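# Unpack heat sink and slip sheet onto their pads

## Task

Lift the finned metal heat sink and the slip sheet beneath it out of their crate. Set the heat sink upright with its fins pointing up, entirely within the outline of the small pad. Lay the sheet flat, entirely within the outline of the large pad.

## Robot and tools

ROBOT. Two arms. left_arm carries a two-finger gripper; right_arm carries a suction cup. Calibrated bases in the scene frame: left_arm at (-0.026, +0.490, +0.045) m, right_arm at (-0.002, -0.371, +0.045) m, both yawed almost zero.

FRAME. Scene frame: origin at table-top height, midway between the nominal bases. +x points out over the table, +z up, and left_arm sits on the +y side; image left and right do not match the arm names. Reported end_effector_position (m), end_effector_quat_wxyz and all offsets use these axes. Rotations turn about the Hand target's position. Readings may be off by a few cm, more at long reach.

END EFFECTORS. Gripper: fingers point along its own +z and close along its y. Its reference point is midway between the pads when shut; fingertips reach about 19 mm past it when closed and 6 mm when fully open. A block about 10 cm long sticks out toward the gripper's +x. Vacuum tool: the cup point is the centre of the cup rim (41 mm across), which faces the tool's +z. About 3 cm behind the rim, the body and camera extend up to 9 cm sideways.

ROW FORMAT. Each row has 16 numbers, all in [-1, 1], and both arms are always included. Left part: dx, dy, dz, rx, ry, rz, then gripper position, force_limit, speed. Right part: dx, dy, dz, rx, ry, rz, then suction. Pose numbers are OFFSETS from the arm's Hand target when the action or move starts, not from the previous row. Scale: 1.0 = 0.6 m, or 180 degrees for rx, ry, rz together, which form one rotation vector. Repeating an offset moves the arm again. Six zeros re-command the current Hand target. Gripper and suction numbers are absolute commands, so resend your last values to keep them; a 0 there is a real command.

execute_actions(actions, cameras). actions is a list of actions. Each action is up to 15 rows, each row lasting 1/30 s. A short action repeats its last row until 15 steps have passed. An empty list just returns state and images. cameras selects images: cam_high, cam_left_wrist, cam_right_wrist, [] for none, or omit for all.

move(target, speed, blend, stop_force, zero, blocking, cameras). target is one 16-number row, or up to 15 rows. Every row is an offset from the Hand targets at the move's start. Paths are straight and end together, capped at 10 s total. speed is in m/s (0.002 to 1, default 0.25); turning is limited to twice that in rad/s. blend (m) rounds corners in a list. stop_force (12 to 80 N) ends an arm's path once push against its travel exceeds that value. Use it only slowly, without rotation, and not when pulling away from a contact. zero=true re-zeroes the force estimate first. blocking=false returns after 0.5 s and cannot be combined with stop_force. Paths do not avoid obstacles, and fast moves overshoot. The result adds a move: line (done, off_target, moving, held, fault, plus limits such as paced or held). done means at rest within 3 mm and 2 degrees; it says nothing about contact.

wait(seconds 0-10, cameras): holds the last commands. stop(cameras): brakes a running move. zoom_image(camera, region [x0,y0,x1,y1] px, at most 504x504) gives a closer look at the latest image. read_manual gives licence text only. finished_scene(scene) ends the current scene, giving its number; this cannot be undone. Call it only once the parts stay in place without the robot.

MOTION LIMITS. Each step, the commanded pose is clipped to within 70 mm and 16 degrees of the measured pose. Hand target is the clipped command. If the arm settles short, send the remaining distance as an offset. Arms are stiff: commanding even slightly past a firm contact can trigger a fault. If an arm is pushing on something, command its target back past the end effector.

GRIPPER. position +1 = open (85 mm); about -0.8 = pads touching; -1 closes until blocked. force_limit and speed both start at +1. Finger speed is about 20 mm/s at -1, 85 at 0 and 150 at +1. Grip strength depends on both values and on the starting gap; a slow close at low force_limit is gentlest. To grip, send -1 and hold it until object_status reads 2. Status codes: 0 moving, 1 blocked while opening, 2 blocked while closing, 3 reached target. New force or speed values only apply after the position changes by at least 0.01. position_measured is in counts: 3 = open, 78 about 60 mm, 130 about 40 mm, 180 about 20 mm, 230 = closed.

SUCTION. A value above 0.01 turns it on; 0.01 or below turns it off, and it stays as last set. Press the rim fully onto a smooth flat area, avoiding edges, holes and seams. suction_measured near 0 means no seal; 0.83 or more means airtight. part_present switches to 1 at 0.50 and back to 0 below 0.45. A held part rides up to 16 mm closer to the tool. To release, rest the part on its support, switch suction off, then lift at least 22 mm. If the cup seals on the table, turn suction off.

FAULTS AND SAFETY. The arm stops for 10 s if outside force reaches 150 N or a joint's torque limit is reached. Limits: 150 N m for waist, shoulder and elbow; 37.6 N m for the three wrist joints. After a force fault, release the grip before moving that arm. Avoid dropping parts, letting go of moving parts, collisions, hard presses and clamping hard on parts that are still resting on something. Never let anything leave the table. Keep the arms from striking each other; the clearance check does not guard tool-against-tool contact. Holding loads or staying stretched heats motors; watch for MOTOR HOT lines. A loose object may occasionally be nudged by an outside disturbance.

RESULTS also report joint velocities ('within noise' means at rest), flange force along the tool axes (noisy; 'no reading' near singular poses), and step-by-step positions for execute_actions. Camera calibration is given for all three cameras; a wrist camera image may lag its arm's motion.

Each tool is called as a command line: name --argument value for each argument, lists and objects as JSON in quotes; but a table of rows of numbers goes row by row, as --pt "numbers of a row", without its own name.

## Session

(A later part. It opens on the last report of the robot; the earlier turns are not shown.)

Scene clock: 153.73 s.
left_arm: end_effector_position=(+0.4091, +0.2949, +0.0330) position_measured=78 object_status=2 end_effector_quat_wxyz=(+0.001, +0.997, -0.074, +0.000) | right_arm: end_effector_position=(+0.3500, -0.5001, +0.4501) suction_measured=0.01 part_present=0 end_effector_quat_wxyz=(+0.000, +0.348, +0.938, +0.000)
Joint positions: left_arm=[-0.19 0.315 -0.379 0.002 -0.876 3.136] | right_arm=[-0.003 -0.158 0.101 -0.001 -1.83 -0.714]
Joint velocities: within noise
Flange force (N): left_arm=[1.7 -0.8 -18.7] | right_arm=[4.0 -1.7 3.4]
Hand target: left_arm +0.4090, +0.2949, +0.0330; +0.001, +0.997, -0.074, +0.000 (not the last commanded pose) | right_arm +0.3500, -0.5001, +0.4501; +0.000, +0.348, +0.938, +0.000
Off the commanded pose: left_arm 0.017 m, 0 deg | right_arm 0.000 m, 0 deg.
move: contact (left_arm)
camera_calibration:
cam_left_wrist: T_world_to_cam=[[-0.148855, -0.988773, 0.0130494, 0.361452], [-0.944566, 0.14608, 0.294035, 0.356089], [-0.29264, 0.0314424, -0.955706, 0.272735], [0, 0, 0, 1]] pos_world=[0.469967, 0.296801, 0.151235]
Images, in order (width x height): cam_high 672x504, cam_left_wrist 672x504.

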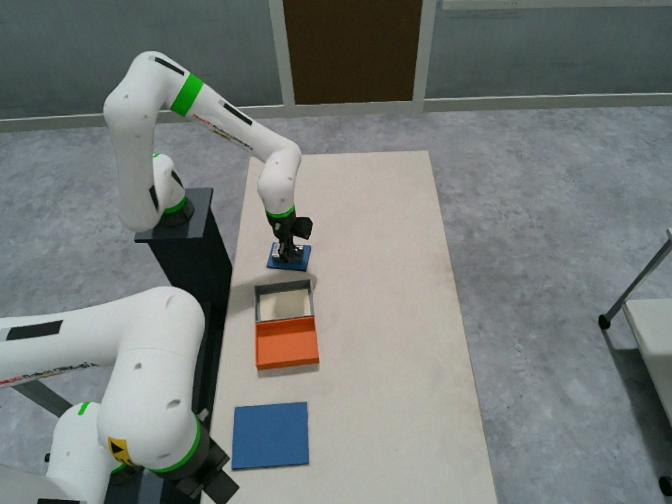

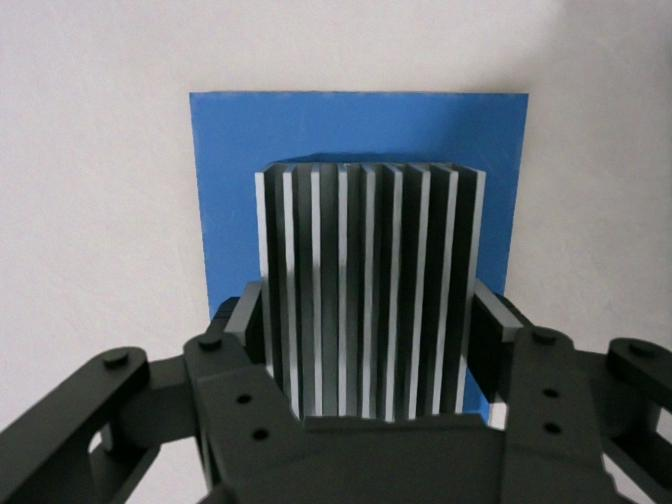

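move --target '[0,0,0,0,0,0,1,-0.6,-1,0,0,0,0,0,0,0]' --cameras '["cam_left_wrist"]'

move --pt "0 0 0.25 0 0 0 1 -0.6 -1 0 0 0 0 0 0 0" --pt "-0.2 0.3 0.4 0 0 0 1 -0.6 -1 0 0 0 0 0 0 0" --speed '[0.1,0.25]' --blend 0.03

zoom_image --camera "cam_high" --region '[210, 220, 350, 480]'

Scene clock: 159.40 s.
left_arm: end_effector_position=(+0.4090, +0.2949, +0.0330) position_measured=3 object_status=0 end_effector_quat_wxyz=(+0.001, +0.997, -0.074, +0.000) | right_arm: end_effector_position=(+0.3500, -0.5001, +0.4501) suction_measured=0.01 part_present=0 end_effector_quat_wxyz=(+0.000, +0.348, +0.938, +0.000)
Joint positions: left_arm=[-0.19 0.315 -0.379 0.002 -0.876 3.136] | right_arm=[-0.003 -0.158 0.101 -0.001 -1.83 -0.714]
Joint velocities: within noise
Flange force (N): left_arm=[5.1 1.6 1.2] | right_arm=[5.0 -0.6 3.6]
Hand target: left_arm +0.4090, +0.2949, +0.0330; +0.001, +0.997, -0.074, +0.000 | right_arm +0.3500, -0.5001, +0.4501; +0.000, +0.348, +0.938, +0.000
Off the commanded pose: left_arm 0.000 m, 0 deg | right_arm 0.000 m, 0 deg.
move: done
camera_calibration:
cam_left_wrist: T_world_to_cam=[[-0.148971, -0.988756, 0.0129979, 0.36151], [-0.944519, 0.146173, 0.294137, 0.356025], [-0.29273, 0.0315412, -0.955675, 0.272743], [0, 0, 0, 1]] pos_world=[0.469967, 0.296801, 0.151235]
Images, in order (width x height): cam_left_wrist 672x504.

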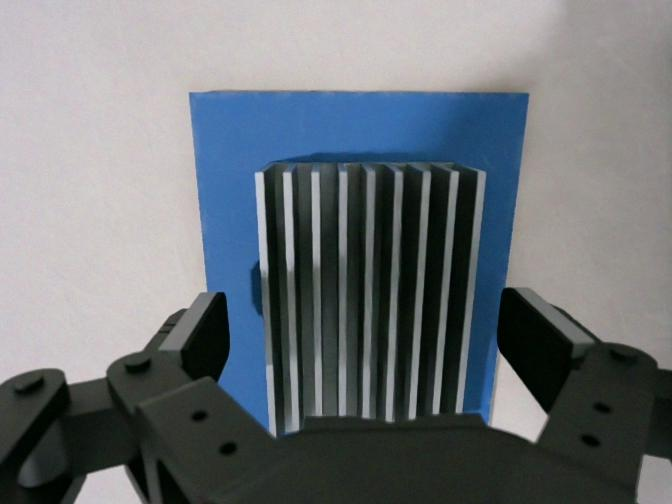

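Scene clock: 162.53 s.
left_arm: end_effector_position=(+0.2890, +0.4749, +0.2730) position_measured=3 object_status=3 end_effector_quat_wxyz=(+0.001, +0.997, -0.074, +0.000) | right_arm: end_effector_position=(+0.3500, -0.5001, +0.4501) suction_measured=0.01 part_present=0 end_effector_quat_wxyz=(+0.000, +0.348, +0.938, +0.000)
Joint positions: left_arm=[0.334 -0.354 -0.423 0.001 -1.502 2.612] | right_arm=[-0.003 -0.158 0.101 -0.001 -1.83 -0.714]
Joint velocities: within noise
Flange force (N): left_arm=[4.2 -1.0 -2.6] | right_arm=[4.2 -0.5 3.3]
Hand target: left_arm +0.2890, +0.4749, +0.2730; +0.001, +0.997, -0.074, +0.000 | right_arm +0.3500, -0.5001, +0.4501; +0.000, +0.348, +0.938, +0.000
Off the commanded pose: left_arm 0.000 m, 0 deg | right_arm 0.000 m, 0 deg.
move: done
camera_calibration:
cam_left_wrist: T_world_to_cam=[[-0.148878, -0.988771, 0.0129686, 0.518475], [-0.944534, 0.146075, 0.294139, 0.145829], [-0.29273, 0.0315415, -0.955675, 0.4613], [0, 0, 0, 1]] pos_world=[0.349967, 0.476801, 0.391235]
cam_right_wrist: T_world_to_cam=[[-0.646239, -0.762189, -0.03798, -0.123115], [-0.685625, 0.558028, 0.467465, 0.333995], [-0.335103, 0.328134, -0.883196, 0.745465], [0, 0, 0, 1]] pos_world=[0.399241, -0.524828, 0.497584]

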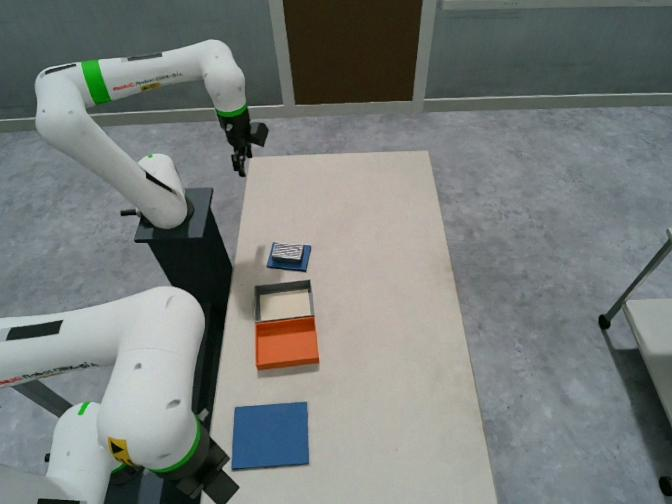

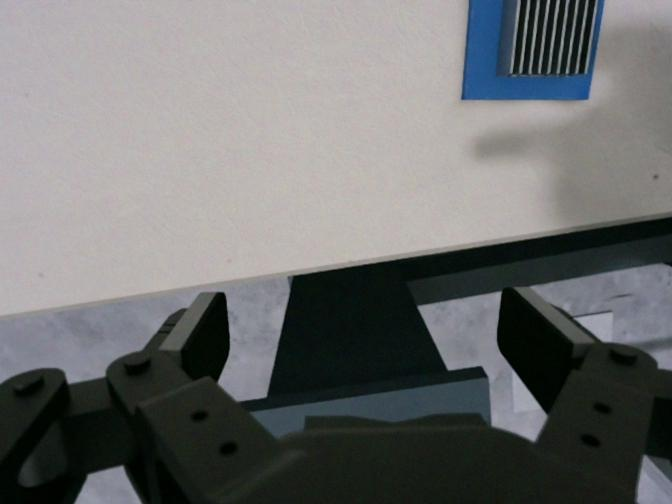

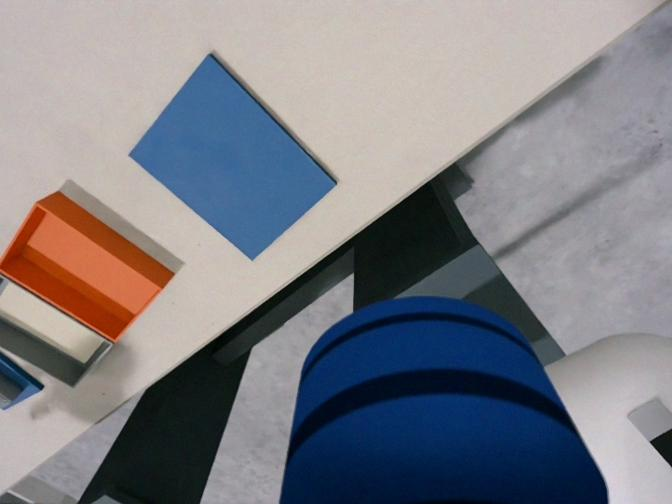

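Scaled by 1.938 from the camera's 672x504 image, which has a finer 960x720 frame.

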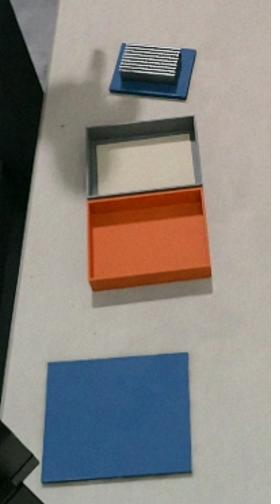

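move --target '[0,0,0,0,0,0,1,-0.6,-1,0.25,0.95,-0.133,0,0,0.265,0]' --speed 0.25

zoom_image --camera "cam_right_wrist" --region '[80, 0, 580, 330]'

Scene clock: 198.83 s.
left_arm: end_effector_position=(+0.2890, +0.4749, +0.2730) position_measured=3 object_status=3 end_effector_quat_wxyz=(+0.001, +0.997, -0.074, +0.000) | right_arm: end_effector_position=(+0.5000, +0.0699, +0.3703) suction_measured=0.01 part_present=0 end_effector_quat_wxyz=(+0.000, -0.061, +0.998, +0.000)
Joint positions: left_arm=[0.334 -0.354 -0.423 0.001 -1.502 2.612] | right_arm=[0.911 0.618 0.854 -0.001 -1.808 -0.795]
Joint velocities: within noise
Flange force (N): left_arm=[3.4 0.1 -2.4] | right_arm=[7.3 -4.2 3.4]
Hand target: left_arm +0.2890, +0.4749, +0.2730; +0.001, +0.997, -0.074, +0.000 | right_arm +0.5000, +0.0699, +0.3703; +0.000, -0.061, +0.998, +0.000
Off the commanded pose: left_arm 0.000 m, 0 deg | right_arm 0.000 m, 0 deg.
move: done
camera_calibration:
cam_left_wrist: T_world_to_cam=[[-0.148971, -0.988756, 0.0129979, 0.51849], [-0.944519, 0.146173, 0.294137, 0.145778], [-0.29273, 0.0315412, -0.955675, 0.4613], [0, 0, 0, 1]] pos_world=[0.349967, 0.476801, 0.391235]
cam_right_wrist: T_world_to_cam=[[0.12879, -0.990944, -0.037982, 0.0337444], [-0.874189, -0.131532, 0.467432, 0.298507], [-0.468195, -0.0269973, -0.883213, 0.629559], [0, 0, 0, 1]] pos_world=[0.551363, 0.0896986, 0.417784]

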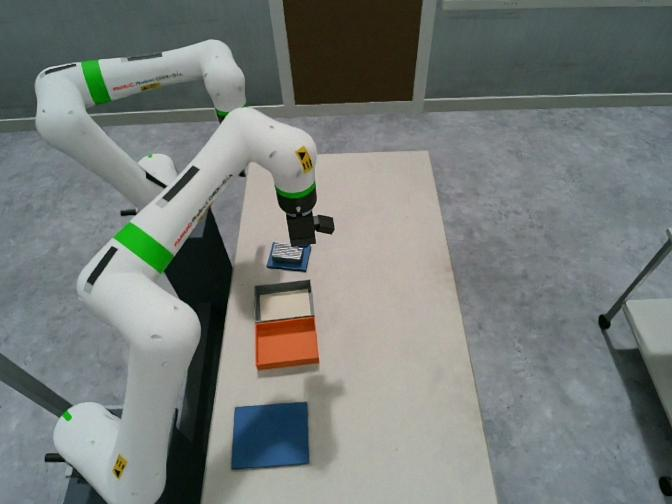

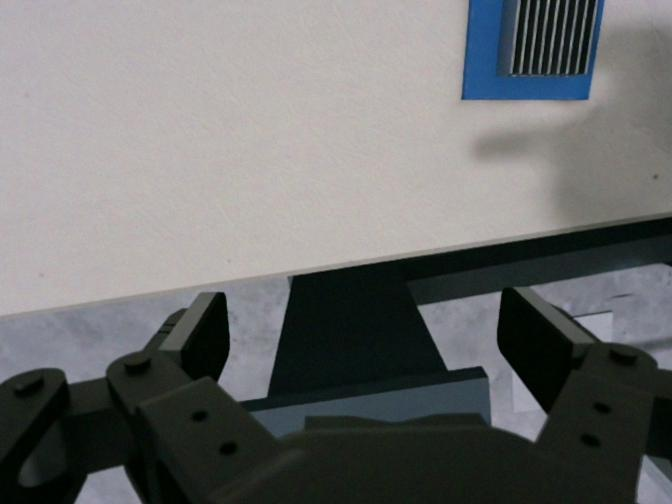

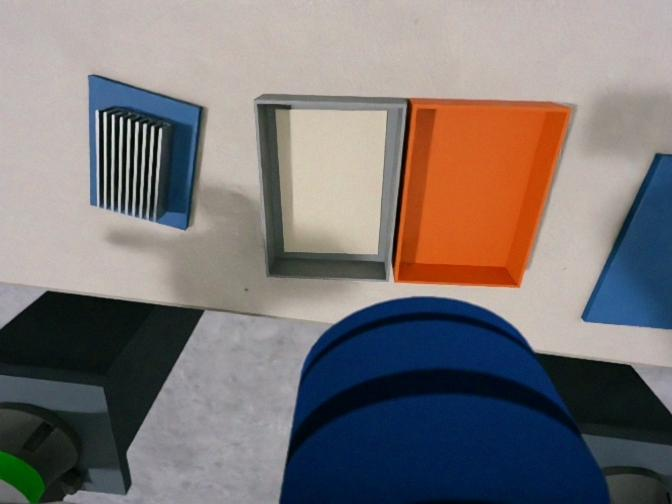

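Scaled by 1.008 from the camera's 672x504 image, which has a finer 960x720 frame.

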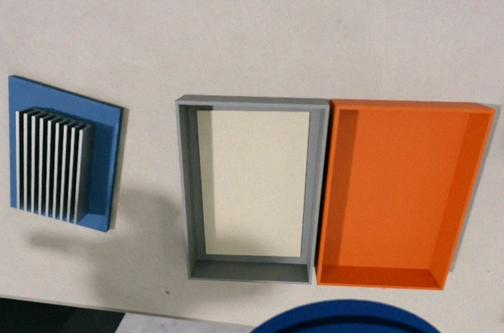

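move --target '[0,0,0,0,0,0,1,-0.6,-1,-0.1883,0.0317,-0.467,0,0,0,0]' --speed 0.2

zoom_image --camera "cam_high" --region '[210, 180, 390, 380]'

Scene clock: 210.93 s.
left_arm: end_effector_position=(+0.2890, +0.4749, +0.2730) position_measured=3 object_status=3 end_effector_quat_wxyz=(+0.001, +0.997, -0.074, +0.000) | right_arm: end_effector_position=(+0.3870, +0.0890, +0.0902) suction_measured=0.01 part_present=0 end_effector_quat_wxyz=(+0.000, -0.061, +0.998, +0.000)
Joint positions: left_arm=[0.334 -0.354 -0.423 0.001 -1.502 2.612] | right_arm=[1.081 0.53 0.049 -0.001 -1.09 -0.964]
Joint velocities: within noise
Flange force (N): left_arm=[4.2 0.4 -2.7] | right_arm=[6.0 -5.4 -0.6]
Hand target: left_arm +0.2890, +0.4749, +0.2730; +0.001, +0.997, -0.074, +0.000 | right_arm +0.3870, +0.0890, +0.0901; +0.000, -0.061, +0.998, +0.000
Off the commanded pose: left_arm 0.000 m, 0 deg | right_arm 0.000 m, 0 deg.
move: done
camera_calibration:
cam_left_wrist: T_world_to_cam=[[-0.148971, -0.988756, 0.0129979, 0.51849], [-0.944519, 0.146173, 0.294137, 0.145778], [-0.29273, 0.0315412, -0.955675, 0.4613], [0, 0, 0, 1]] pos_world=[0.349967, 0.476801, 0.391235]
cam_right_wrist: T_world_to_cam=[[0.128785, -0.990944, -0.0379934, 0.0564778], [-0.874148, -0.131531, 0.467509, 0.33321], [-0.468273, -0.0269965, -0.883171, 0.329854], [0, 0, 0, 1]] pos_world=[0.438462, 0.108699, 0.137685]

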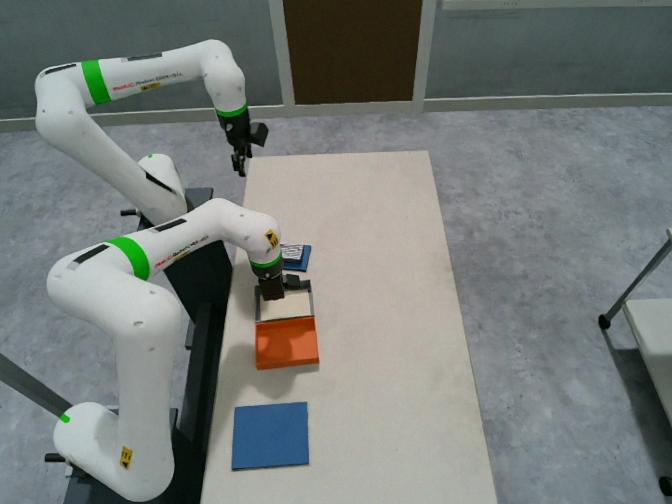

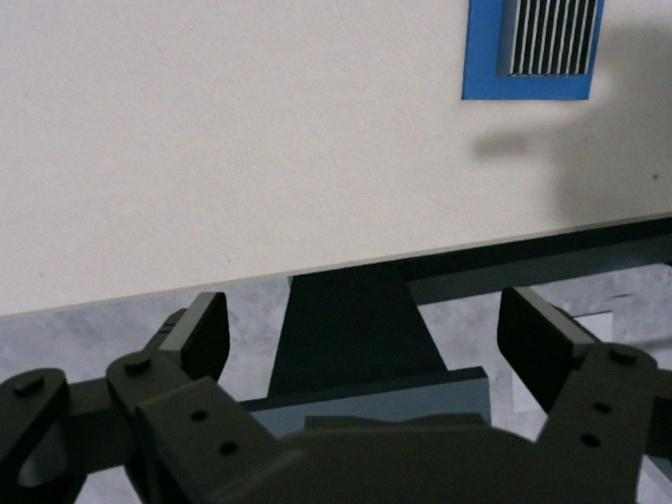

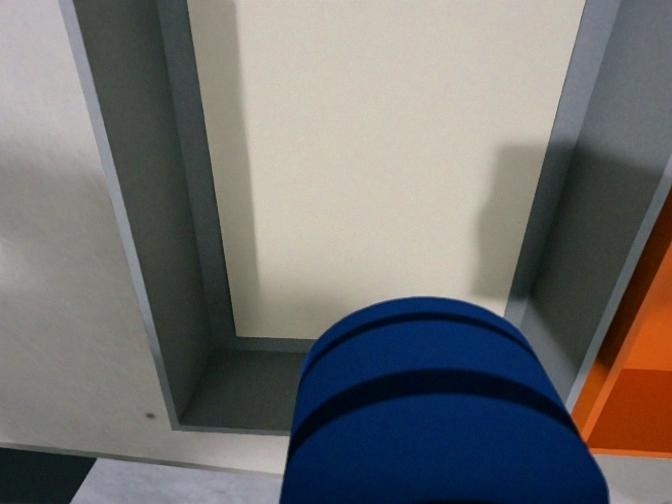

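Scaled by 2.520 from the camera's 672x504 image, which has a finer 960x720 frame.

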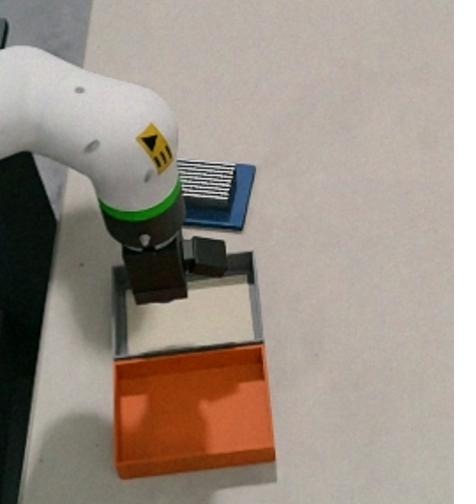

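move --target '[0,0,0,0,0,0,1,-0.6,-1,0,0,-0.157,0,0,0,0]' --speed 0.02 --stop_force 12 --cameras '["cam_high", "cam_right_wrist"]'

Scene clock: 223.13 s.
left_arm: end_effector_position=(+0.2890, +0.4749, +0.2730) position_measured=3 object_status=3 end_effector_quat_wxyz=(+0.001, +0.997, -0.074, +0.000) | right_arm: end_effector_position=(+0.3870, +0.0890, -0.0041) suction_measured=0.01 part_present=0 end_effector_quat_wxyz=(+0.000, -0.061, +0.998, +0.000)
Joint positions: left_arm=[0.334 -0.354 -0.423 0.001 -1.502 2.612] | right_arm=[1.081 0.654 -0.009 -0.001 -0.908 -0.964]
Joint velocities: within noise
Flange force (N): left_arm=[4.5 -0.1 -2.5] | right_arm=[5.7 -4.1 -13.6]
Hand target: left_arm +0.2890, +0.4749, +0.2730; +0.001, +0.997, -0.074, +0.000 | right_arm +0.3870, +0.0890, -0.0041; +0.000, -0.061, +0.998, +0.000
Off the commanded pose: left_arm 0.000 m, 0 deg | right_arm 0.000 m, 0 deg.
move: done
camera_calibration:
cam_right_wrist: T_world_to_cam=[[0.128785, -0.990944, -0.0379934, 0.0528951], [-0.874148, -0.131531, 0.467509, 0.377296], [-0.468273, -0.0269965, -0.883171, 0.24657], [0, 0, 0, 1]] pos_world=[0.438462, 0.108699, 0.0433845]
Images, in order (width x height): cam_high 672x504, cam_right_wrist 672x504.

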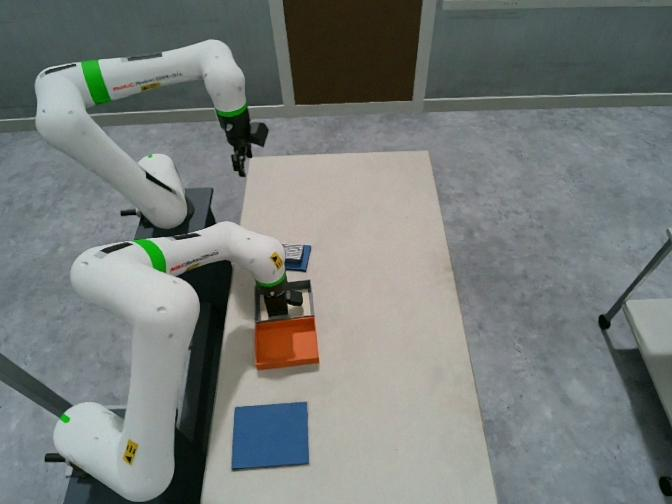

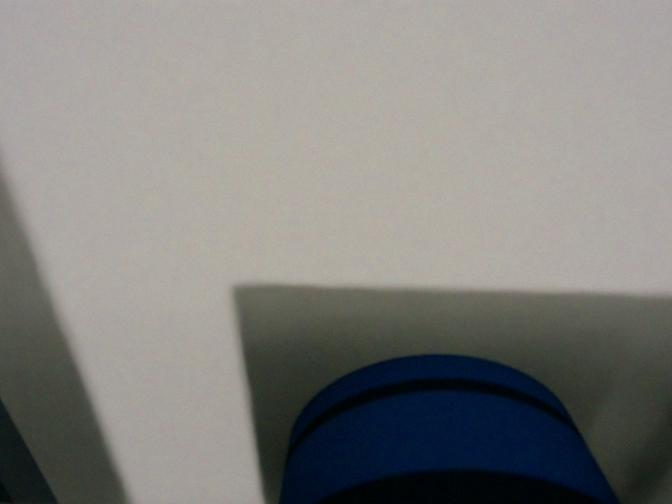

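execute_actions --actions '[[[0,0,0,0,0,0,1,-0.6,-1,0,0,0,0,0,0,1]]]' --cameras '[]'

wait --seconds 1 --cameras '["cam_right_wrist"]'

Scene clock: 230.13 s.
left_arm: end_effector_position=(+0.2890, +0.4749, +0.2730) position_measured=3 object_status=3 end_effector_quat_wxyz=(+0.001, +0.997, -0.074, +0.000) | right_arm: end_effector_position=(+0.3870, +0.0890, -0.0041) suction_measured=1.00 part_present=1 end_effector_quat_wxyz=(+0.000, -0.061, +0.998, +0.000)
Joint positions: left_arm=[0.334 -0.354 -0.423 0.001 -1.502 2.612] | right_arm=[1.081 0.654 -0.009 -0.001 -0.908 -0.964]
Joint velocities: within noise
Flange force (N): left_arm=[4.5 0.5 -2.8] | right_arm=[5.0 -3.4 -2.5]
Hand target: left_arm +0.2890, +0.4749, +0.2730; +0.001, +0.997, -0.074, +0.000 | right_arm +0.3870, +0.0890, -0.0041; +0.000, -0.061, +0.998, +0.000
Off the commanded pose: left_arm 0.000 m, 0 deg | right_arm 0.000 m, 0 deg.
Step readings (end_effector_position of left_arm | right_arm):
0: (+0.2890, +0.4749, +0.2730) | (+0.3870, +0.0890, -0.0041)
1: (+0.2890, +0.4749, +0.2730) | (+0.3870, +0.0890, -0.0041)
2: (+0.2890, +0.4749, +0.2730) | (+0.3870, +0.0889, -0.0041)
4: (+0.2890, +0.4749, +0.2730) | (+0.3870, +0.0889, -0.0042)
8: (+0.2890, +0.4749, +0.2730) | (+0.3870, +0.0889, -0.0042)
15: (+0.2890, +0.4749, +0.2730) | (+0.3870, +0.0889, -0.0042)
No camera images: "cameras" was empty.

Scene clock: 231.13 s.
left_arm: end_effector_position=(+0.2890, +0.4749, +0.2730) position_measured=3 object_status=3 end_effector_quat_wxyz=(+0.001, +0.997, -0.074, +0.000) | right_arm: end_effector_position=(+0.3870, +0.0890, -0.0041) suction_measured=1.00 part_present=1 end_effector_quat_wxyz=(+0.000, -0.061, +0.998, +0.000)
Joint positions: left_arm=[0.334 -0.354 -0.423 0.001 -1.502 2.612] | right_arm=[1.081 0.654 -0.009 -0.001 -0.908 -0.964]
Joint velocities: within noise
Flange force (N): left_arm=[4.8 0.0 -2.8] | right_arm=[5.3 -4.0 -3.4]
Hand target: left_arm +0.2890, +0.4749, +0.2730; +0.001, +0.997, -0.074, +0.000 | right_arm +0.3870, +0.0890, -0.0041; +0.000, -0.061, +0.998, +0.000
Off the commanded pose: left_arm 0.000 m, 0 deg | right_arm 0.000 m, 0 deg.
wait: 1.00 s; at rest by 0.17 s
camera_calibration:
cam_right_wrist: T_world_to_cam=[[0.128785, -0.990944, -0.0379934, 0.0528951], [-0.874148, -0.131531, 0.467509, 0.377296], [-0.468273, -0.0269965, -0.883171, 0.24657], [0, 0, 0, 1]] pos_world=[0.438462, 0.108699, 0.0433845]
Images, in order (width x height): cam_right_wrist 672x504.

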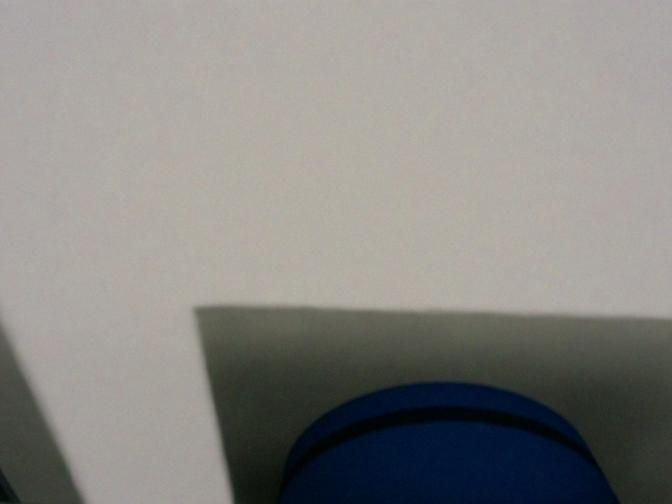

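move --target '[0,0,0,0,0,0,1,-0.6,-1,0,0,0.283,0,0,0,1]' --speed 0.06 --cameras '["cam_high", "cam_right_wrist"]'

move --target '[0,0,0,0,0,0,1,-0.6,-1,-0.038,-0.682,-0.05,0,0,-0.0211,1]' --speed 0.18

zoom_image --camera "cam_high" --region '[180, 320, 380, 500]'

Scene clock: 244.63 s.
left_arm: end_effector_position=(+0.2890, +0.4749, +0.2730) position_measured=3 object_status=3 end_effector_quat_wxyz=(+0.001, +0.997, -0.074, +0.000) | right_arm: end_effector_position=(+0.3870, +0.0890, +0.1657) suction_measured=1.00 part_present=1 end_effector_quat_wxyz=(+0.000, -0.061, +0.998, +0.000)
Joint positions: left_arm=[0.334 -0.354 -0.423 0.001 -1.502 2.612] | right_arm=[1.081 0.457 0.132 -0.001 -1.245 -0.964]
Joint velocities: within noise
Flange force (N): left_arm=[3.9 -0.2 -2.6] | right_arm=[4.8 -3.2 -0.4]
Hand target: left_arm +0.2890, +0.4749, +0.2730; +0.001, +0.997, -0.074, +0.000 | right_arm +0.3870, +0.0890, +0.1657; +0.000, -0.061, +0.998, +0.000
Off the commanded pose: left_arm 0.000 m, 0 deg | right_arm 0.000 m, 0 deg.
move: done
camera_calibration:
cam_right_wrist: T_world_to_cam=[[0.128842, -0.990941, -0.0378972, 0.0593004], [-0.874182, -0.131538, 0.467444, 0.297942], [-0.468194, -0.0270972, -0.88321, 0.396517], [0, 0, 0, 1]] pos_world=[0.438463, 0.108698, 0.213184]
Images, in order (width x height): cam_high 672x504, cam_right_wrist 672x504.

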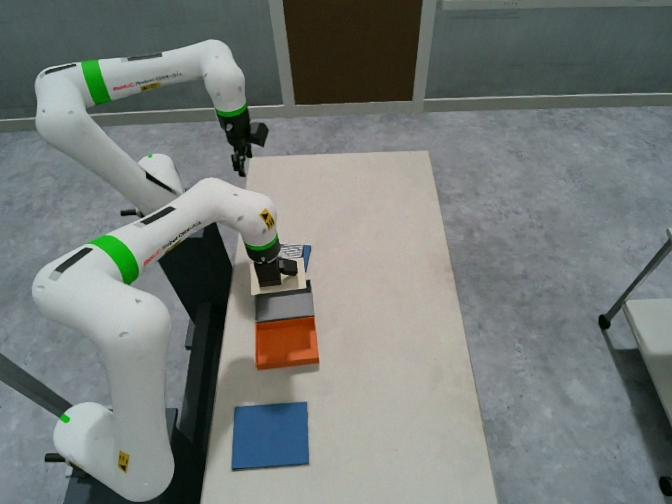

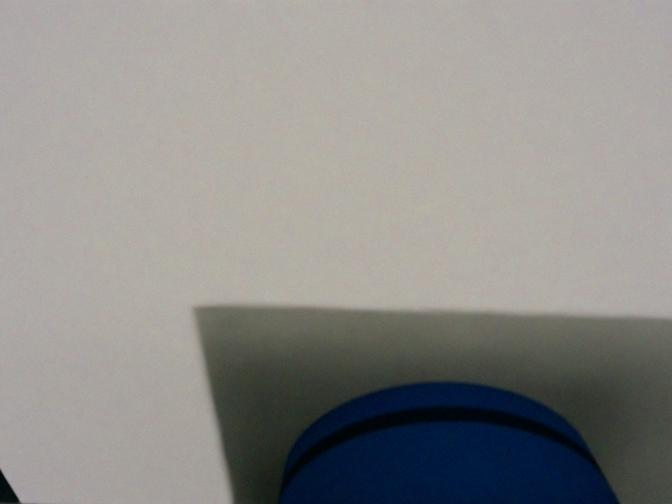

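Scene clock: 247.50 s.
left_arm: end_effector_position=(+0.2890, +0.4749, +0.2730) position_measured=3 object_status=3 end_effector_quat_wxyz=(+0.001, +0.997, -0.074, +0.000) | right_arm: end_effector_position=(+0.3642, -0.3202, +0.1358) suction_measured=1.00 part_present=1 end_effector_quat_wxyz=(+0.000, -0.028, +1.000, +0.000)
Joint positions: left_arm=[0.334 -0.354 -0.423 0.001 -1.502 2.612] | right_arm=[0.492 -0.074 -0.58 -0.001 -1.065 -0.442]
Joint velocities: within noise
Flange force (N): left_arm=[4.5 -0.1 -2.8] | right_arm=[6.0 3.4 -0.1]
Hand target: left_arm +0.2890, +0.4749, +0.2730; +0.001, +0.997, -0.074, +0.000 | right_arm +0.3642, -0.3202, +0.1357; +0.000, -0.028, +1.000, +0.000
Off the commanded pose: left_arm 0.000 m, 0 deg | right_arm 0.000 m, 0 deg.
move: done
camera_calibration:
cam_left_wrist: T_world_to_cam=[[-0.148971, -0.988756, 0.0129979, 0.51849], [-0.944519, 0.146173, 0.294137, 0.145778], [-0.29273, 0.0315412, -0.955675, 0.4613], [0, 0, 0, 1]] pos_world=[0.349967, 0.476801, 0.391235]
cam_right_wrist: T_world_to_cam=[[0.062921, -0.997294, -0.038018, -0.322349], [-0.88102, -0.073401, 0.46735, 0.259301], [-0.468876, 0.00408848, -0.883255, 0.358587], [0, 0, 0, 1]] pos_world=[0.416865, -0.303909, 0.183284]

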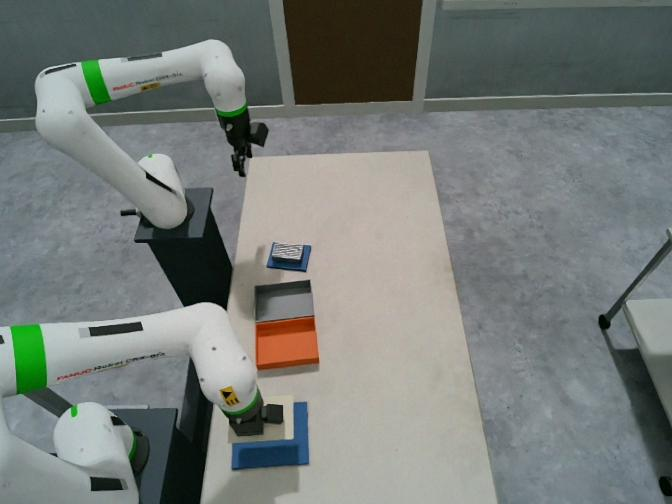

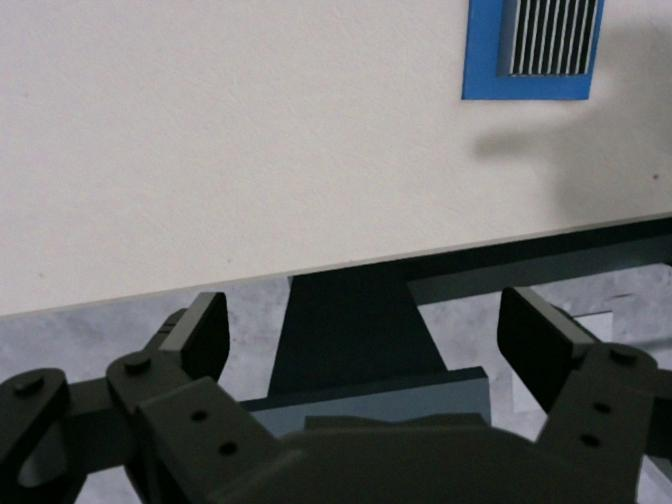

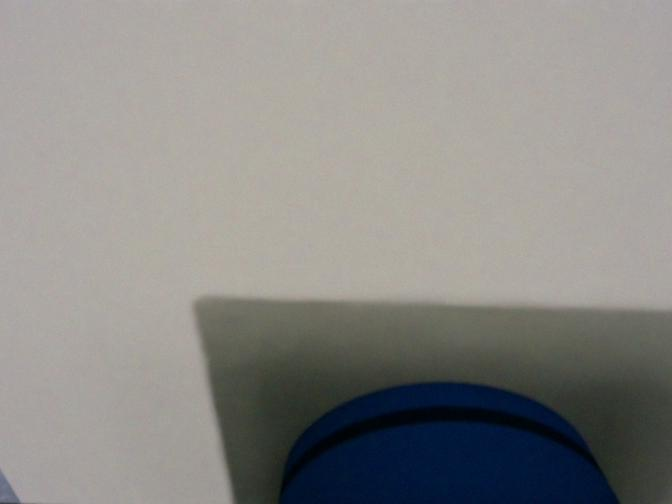

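Scaled by 2.520 from the camera's 672x504 image, which has a finer 960x720 frame.

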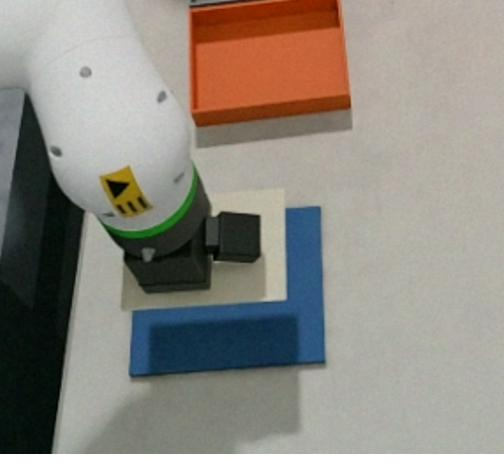

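move --target '[0,0,0,0,0,0,1,-0.6,-1,0,0,-0.185,0,0,0,1]' --speed 0.1 --cameras '["cam_high"]'

zoom_image --camera "cam_high" --region '[180, 320, 380, 500]'

Scene clock: 256.30 s.
left_arm: end_effector_position=(+0.2890, +0.4749, +0.2730) position_measured=3 object_status=3 end_effector_quat_wxyz=(+0.001, +0.997, -0.074, +0.000) | right_arm: end_effector_position=(+0.3642, -0.3201, +0.0248) suction_measured=1.00 part_present=1 end_effector_quat_wxyz=(+0.000, -0.028, +1.000, +0.000)
Joint positions: left_arm=[0.334 -0.354 -0.423 0.001 -1.502 2.612] | right_arm=[0.492 0.135 -0.693 -0.001 -0.743 -0.441]
Joint velocities: within noise
Flange force (N): left_arm=[3.7 -0.1 -2.5] | right_arm=[8.8 4.4 -5.2]
Hand target: left_arm +0.2890, +0.4749, +0.2730; +0.001, +0.997, -0.074, +0.000 | right_arm +0.3642, -0.3202, +0.0247; +0.000, -0.028, +1.000, +0.000
Off the commanded pose: left_arm 0.000 m, 0 deg | right_arm 0.000 m, 0 deg.
move: done
Images, in order (width x height): cam_high 672x504.

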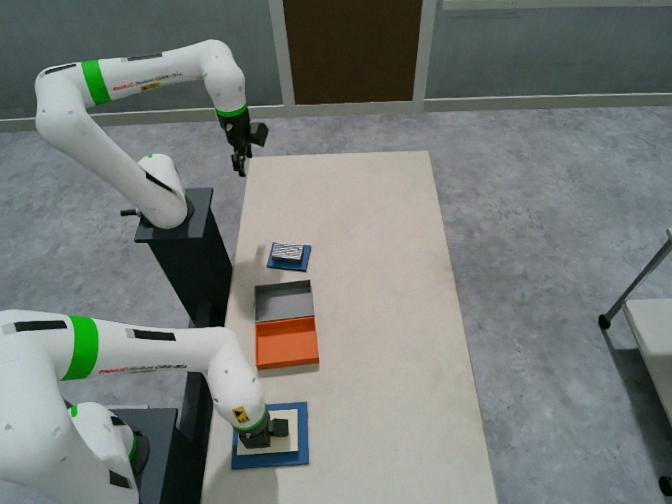

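Scaled by 2.520 from the camera's 672x504 image, which has a finer 960x720 frame.

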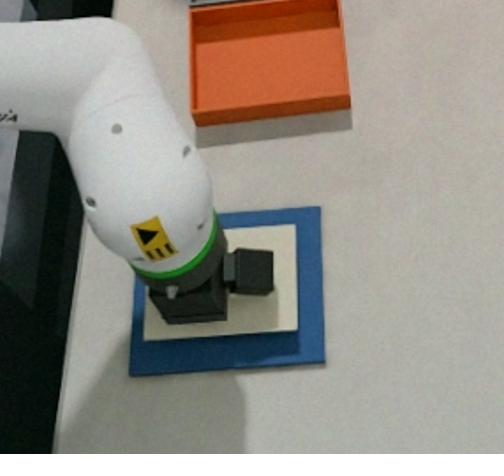

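move --target '[0,0,0,0,0,0,1,-0.6,-1,0,0,-0.07,0,0,0,1]' --speed 0.012 --stop_force 12 --cameras '["cam_high"]'

Scene clock: 264.57 s.
left_arm: end_effector_position=(+0.2890, +0.4749, +0.2730) position_measured=3 object_status=3 end_effector_quat_wxyz=(+0.001, +0.997, -0.074, +0.000) | right_arm: end_effector_position=(+0.3643, -0.3202, -0.0034) suction_measured=1.00 part_present=1 end_effector_quat_wxyz=(+0.000, -0.028, +1.000, +0.000)
Joint positions: left_arm=[0.334 -0.354 -0.423 0.001 -1.502 2.612] | right_arm=[0.492 0.204 -0.709 -0.001 -0.659 -0.441]
Joint velocities: within noise
Flange force (N): left_arm=[4.8 0.2 -2.7] | right_arm=[10.1 0.4 -32.1]
Hand target: left_arm +0.2890, +0.4749, +0.2730; +0.001, +0.997, -0.074, +0.000 | right_arm +0.3643, -0.3202, -0.0034; +0.000, -0.028, +1.000, +0.000 (not the last commanded pose)
Off the commanded pose: left_arm 0.000 m, 0 deg | right_arm 0.014 m, 0 deg.
move: contact (right_arm)
Images, in order (width x height): cam_high 672x504.

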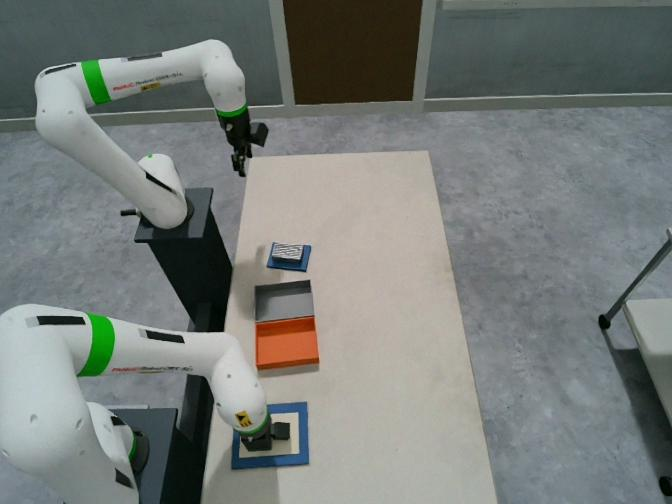

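execute_actions --actions '[[[0,0,0,0,0,0,1,-0.6,-1,0,0,0,0,0,0,0]]]' --cameras '[]'

wait --seconds 1 --cameras '[]'

move --target '[0,0,0,0,0,0,1,-0.6,-1,0,0,0.06,0,0,0,0]' --speed 0.04 --cameras '["cam_right_wrist"]'

move --target '[0,0,0,0,0,0,1,-0.6,-1,0,-0.3,0.5,0,0,0,0]' --speed 0.2

zoom_image --camera "cam_high" --region '[180, 320, 380, 500]'

Scene clock: 270.53 s.
left_arm: end_effector_position=(+0.2890, +0.4749, +0.2730) position_measured=3 object_status=3 end_effector_quat_wxyz=(+0.001, +0.997, -0.074, +0.000) | right_arm: end_effector_position=(+0.3643, -0.3202, -0.0034) suction_measured=0.01 part_present=0 end_effector_quat_wxyz=(+0.000, -0.028, +1.000, +0.000)
Joint positions: left_arm=[0.334 -0.354 -0.423 0.001 -1.502 2.612] | right_arm=[0.492 0.204 -0.709 -0.001 -0.659 -0.441]
Joint velocities: within noise
Flange force (N): left_arm=[4.4 -0.1 -2.8] | right_arm=[15.5 1.8 -69.2]
Hand target: left_arm +0.2890, +0.4749, +0.2730; +0.001, +0.997, -0.074, +0.000 | right_arm +0.3643, -0.3202, -0.0034; +0.000, -0.028, +1.000, +0.000
Off the commanded pose: left_arm 0.000 m, 0 deg | right_arm 0.000 m, 0 deg.
Step readings (end_effector_position of left_arm | right_arm):
0: (+0.2890, +0.4749, +0.2730) | (+0.3643, -0.3202, -0.0034)
1: (+0.2890, +0.4749, +0.2730) | (+0.3643, -0.3202, -0.0034)
2: (+0.2890, +0.4749, +0.2730) | (+0.3643, -0.3202, -0.0033)
4: (+0.2890, +0.4749, +0.2730) | (+0.3643, -0.3202, -0.0033)
8: (+0.2890, +0.4749, +0.2730) | (+0.3643, -0.3202, -0.0033)
15: (+0.2890, +0.4749, +0.2730) | (+0.3643, -0.3202, -0.0033)
No camera images: "cameras" was empty.

Scene clock: 271.53 s.
left_arm: end_effector_position=(+0.2890, +0.4749, +0.2730) position_measured=3 object_status=3 end_effector_quat_wxyz=(+0.001, +0.997, -0.074, +0.000) | right_arm: end_effector_position=(+0.3643, -0.3202, -0.0034) suction_measured=0.01 part_present=0 end_effector_quat_wxyz=(+0.000, -0.028, +1.000, +0.000)
Joint positions: left_arm=[0.334 -0.354 -0.423 0.001 -1.502 2.612] | right_arm=[0.492 0.204 -0.709 -0.001 -0.659 -0.441]
Joint velocities: within noise
Flange force (N): left_arm=[4.0 -0.3 -3.0] | right_arm=[15.2 1.9 -69.5]
Hand target: left_arm +0.2890, +0.4749, +0.2730; +0.001, +0.997, -0.074, +0.000 | right_arm +0.3643, -0.3202, -0.0034; +0.000, -0.028, +1.000, +0.000
Off the commanded pose: left_arm 0.000 m, 0 deg | right_arm 0.000 m, 0 deg.
wait: 1.00 s; at rest by 0.17 s
No camera images: "cameras" was empty.

Scene clock: 272.83 s.
left_arm: end_effector_position=(+0.2890, +0.4749, +0.2730) position_measured=3 object_status=3 end_effector_quat_wxyz=(+0.001, +0.997, -0.074, +0.000) | right_arm: end_effector_position=(+0.3643, -0.3202, +0.0326) suction_measured=0.01 part_present=0 end_effector_quat_wxyz=(+0.000, -0.028, +1.000, +0.000)
Joint positions: left_arm=[0.334 -0.354 -0.423 0.001 -1.502 2.612] | right_arm=[0.492 0.117 -0.688 -0.001 -0.766 -0.441]
Joint velocities: within noise
Flange force (N): left_arm=[3.9 -0.1 -2.8] | right_arm=[3.8 0.9 -1.1]
Hand target: left_arm +0.2890, +0.4749, +0.2730; +0.001, +0.997, -0.074, +0.000 | right_arm +0.3643, -0.3202, +0.0326; +0.000, -0.028, +1.000, +0.000
Off the commanded pose: left_arm 0.000 m, 0 deg | right_arm 0.000 m, 0 deg.
move: done
camera_calibration:
cam_right_wrist: T_world_to_cam=[[0.0628214, -0.997302, -0.0379762, -0.326236], [-0.880963, -0.073294, 0.467475, 0.30753], [-0.468997, 0.00408818, -0.88319, 0.267481], [0, 0, 0, 1]] pos_world=[0.416865, -0.303909, 0.0800844]
Images, in order (width x height): cam_right_wrist 672x504.

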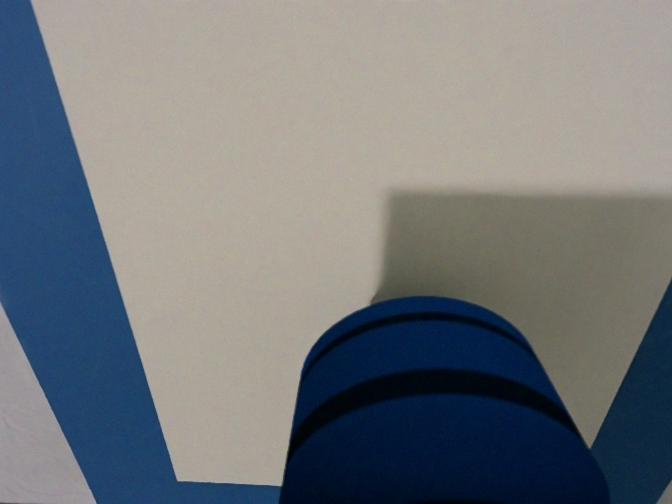

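Scene clock: 275.13 s.
left_arm: end_effector_position=(+0.2890, +0.4749, +0.2730) position_measured=3 object_status=3 end_effector_quat_wxyz=(+0.001, +0.997, -0.074, +0.000) | right_arm: end_effector_position=(+0.3642, -0.5002, +0.3326) suction_measured=0.01 part_present=0 end_effector_quat_wxyz=(+0.000, -0.028, +1.000, +0.000)
Joint positions: left_arm=[0.334 -0.354 -0.423 0.001 -1.502 2.612] | right_arm=[-0.003 -0.158 -0.175 0 -1.554 0.053]
Joint velocities: within noise
Flange force (N): left_arm=[4.3 0.2 -3.0] | right_arm=[2.7 3.1 0.8]
Hand target: left_arm +0.2890, +0.4749, +0.2730; +0.001, +0.997, -0.074, +0.000 | right_arm +0.3643, -0.5002, +0.3326; +0.000, -0.028, +1.000, +0.000
Off the commanded pose: left_arm 0.000 m, 0 deg | right_arm 0.000 m, 0 deg.
move: done
camera_calibration:
cam_left_wrist: T_world_to_cam=[[-0.148971, -0.988756, 0.0129979, 0.51849], [-0.944519, 0.146173, 0.294137, 0.145778], [-0.29273, 0.0315412, -0.955675, 0.4613], [0, 0, 0, 1]] pos_world=[0.349967, 0.476801, 0.391235]
cam_right_wrist: T_world_to_cam=[[0.062875, -0.997302, -0.0378852, -0.494415], [-0.881, -0.0732983, 0.467403, 0.154136], [-0.468919, 0.00398894, -0.883232, 0.533109], [0, 0, 0, 1]] pos_world=[0.416865, -0.48391, 0.380084]

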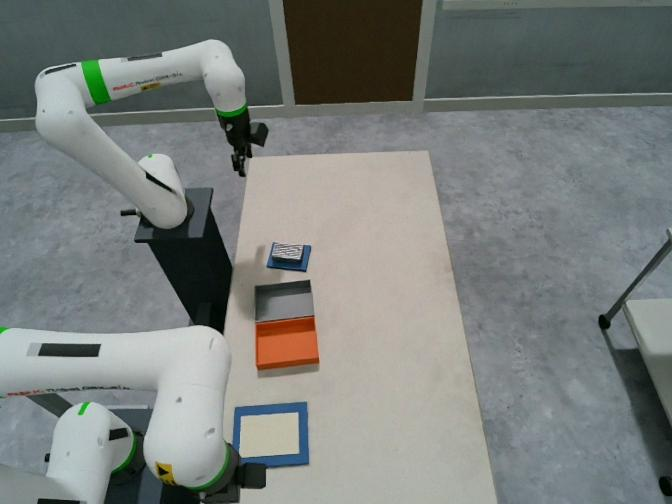

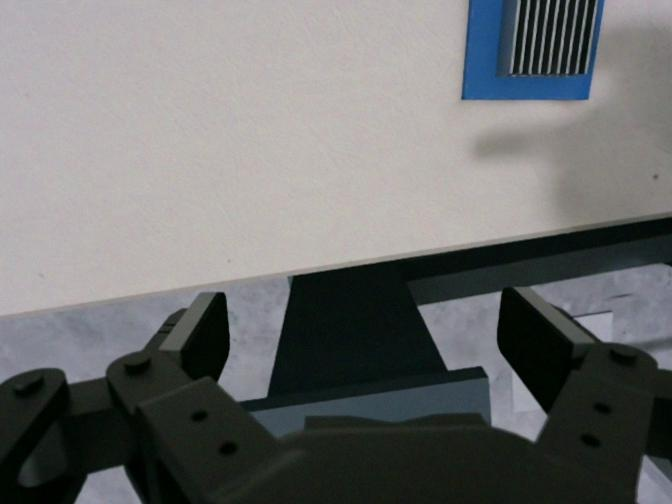

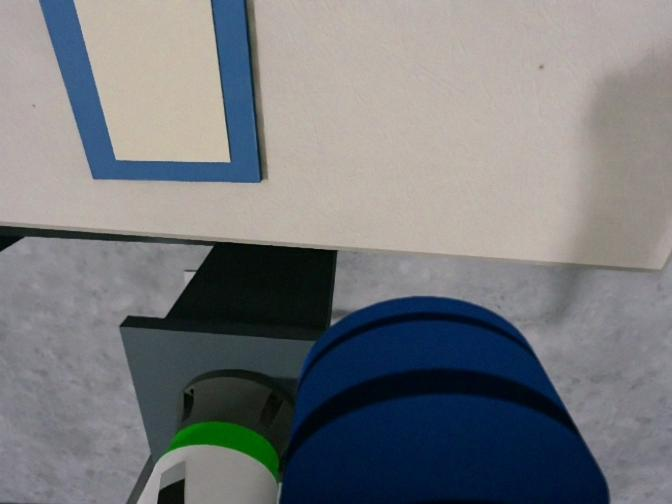

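Scaled by 2.520 from the camera's 672x504 image, which has a finer 960x720 frame.

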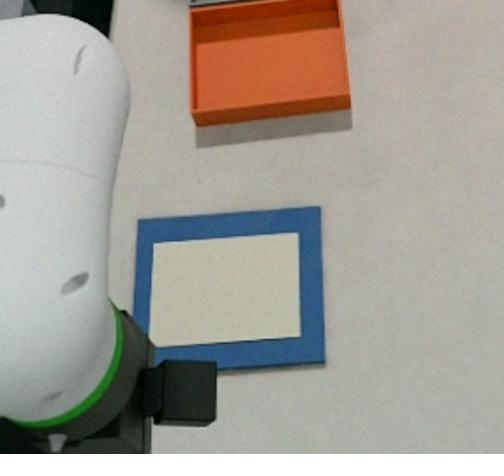

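finished_scene --scene 1

The scene is finished: the task was done.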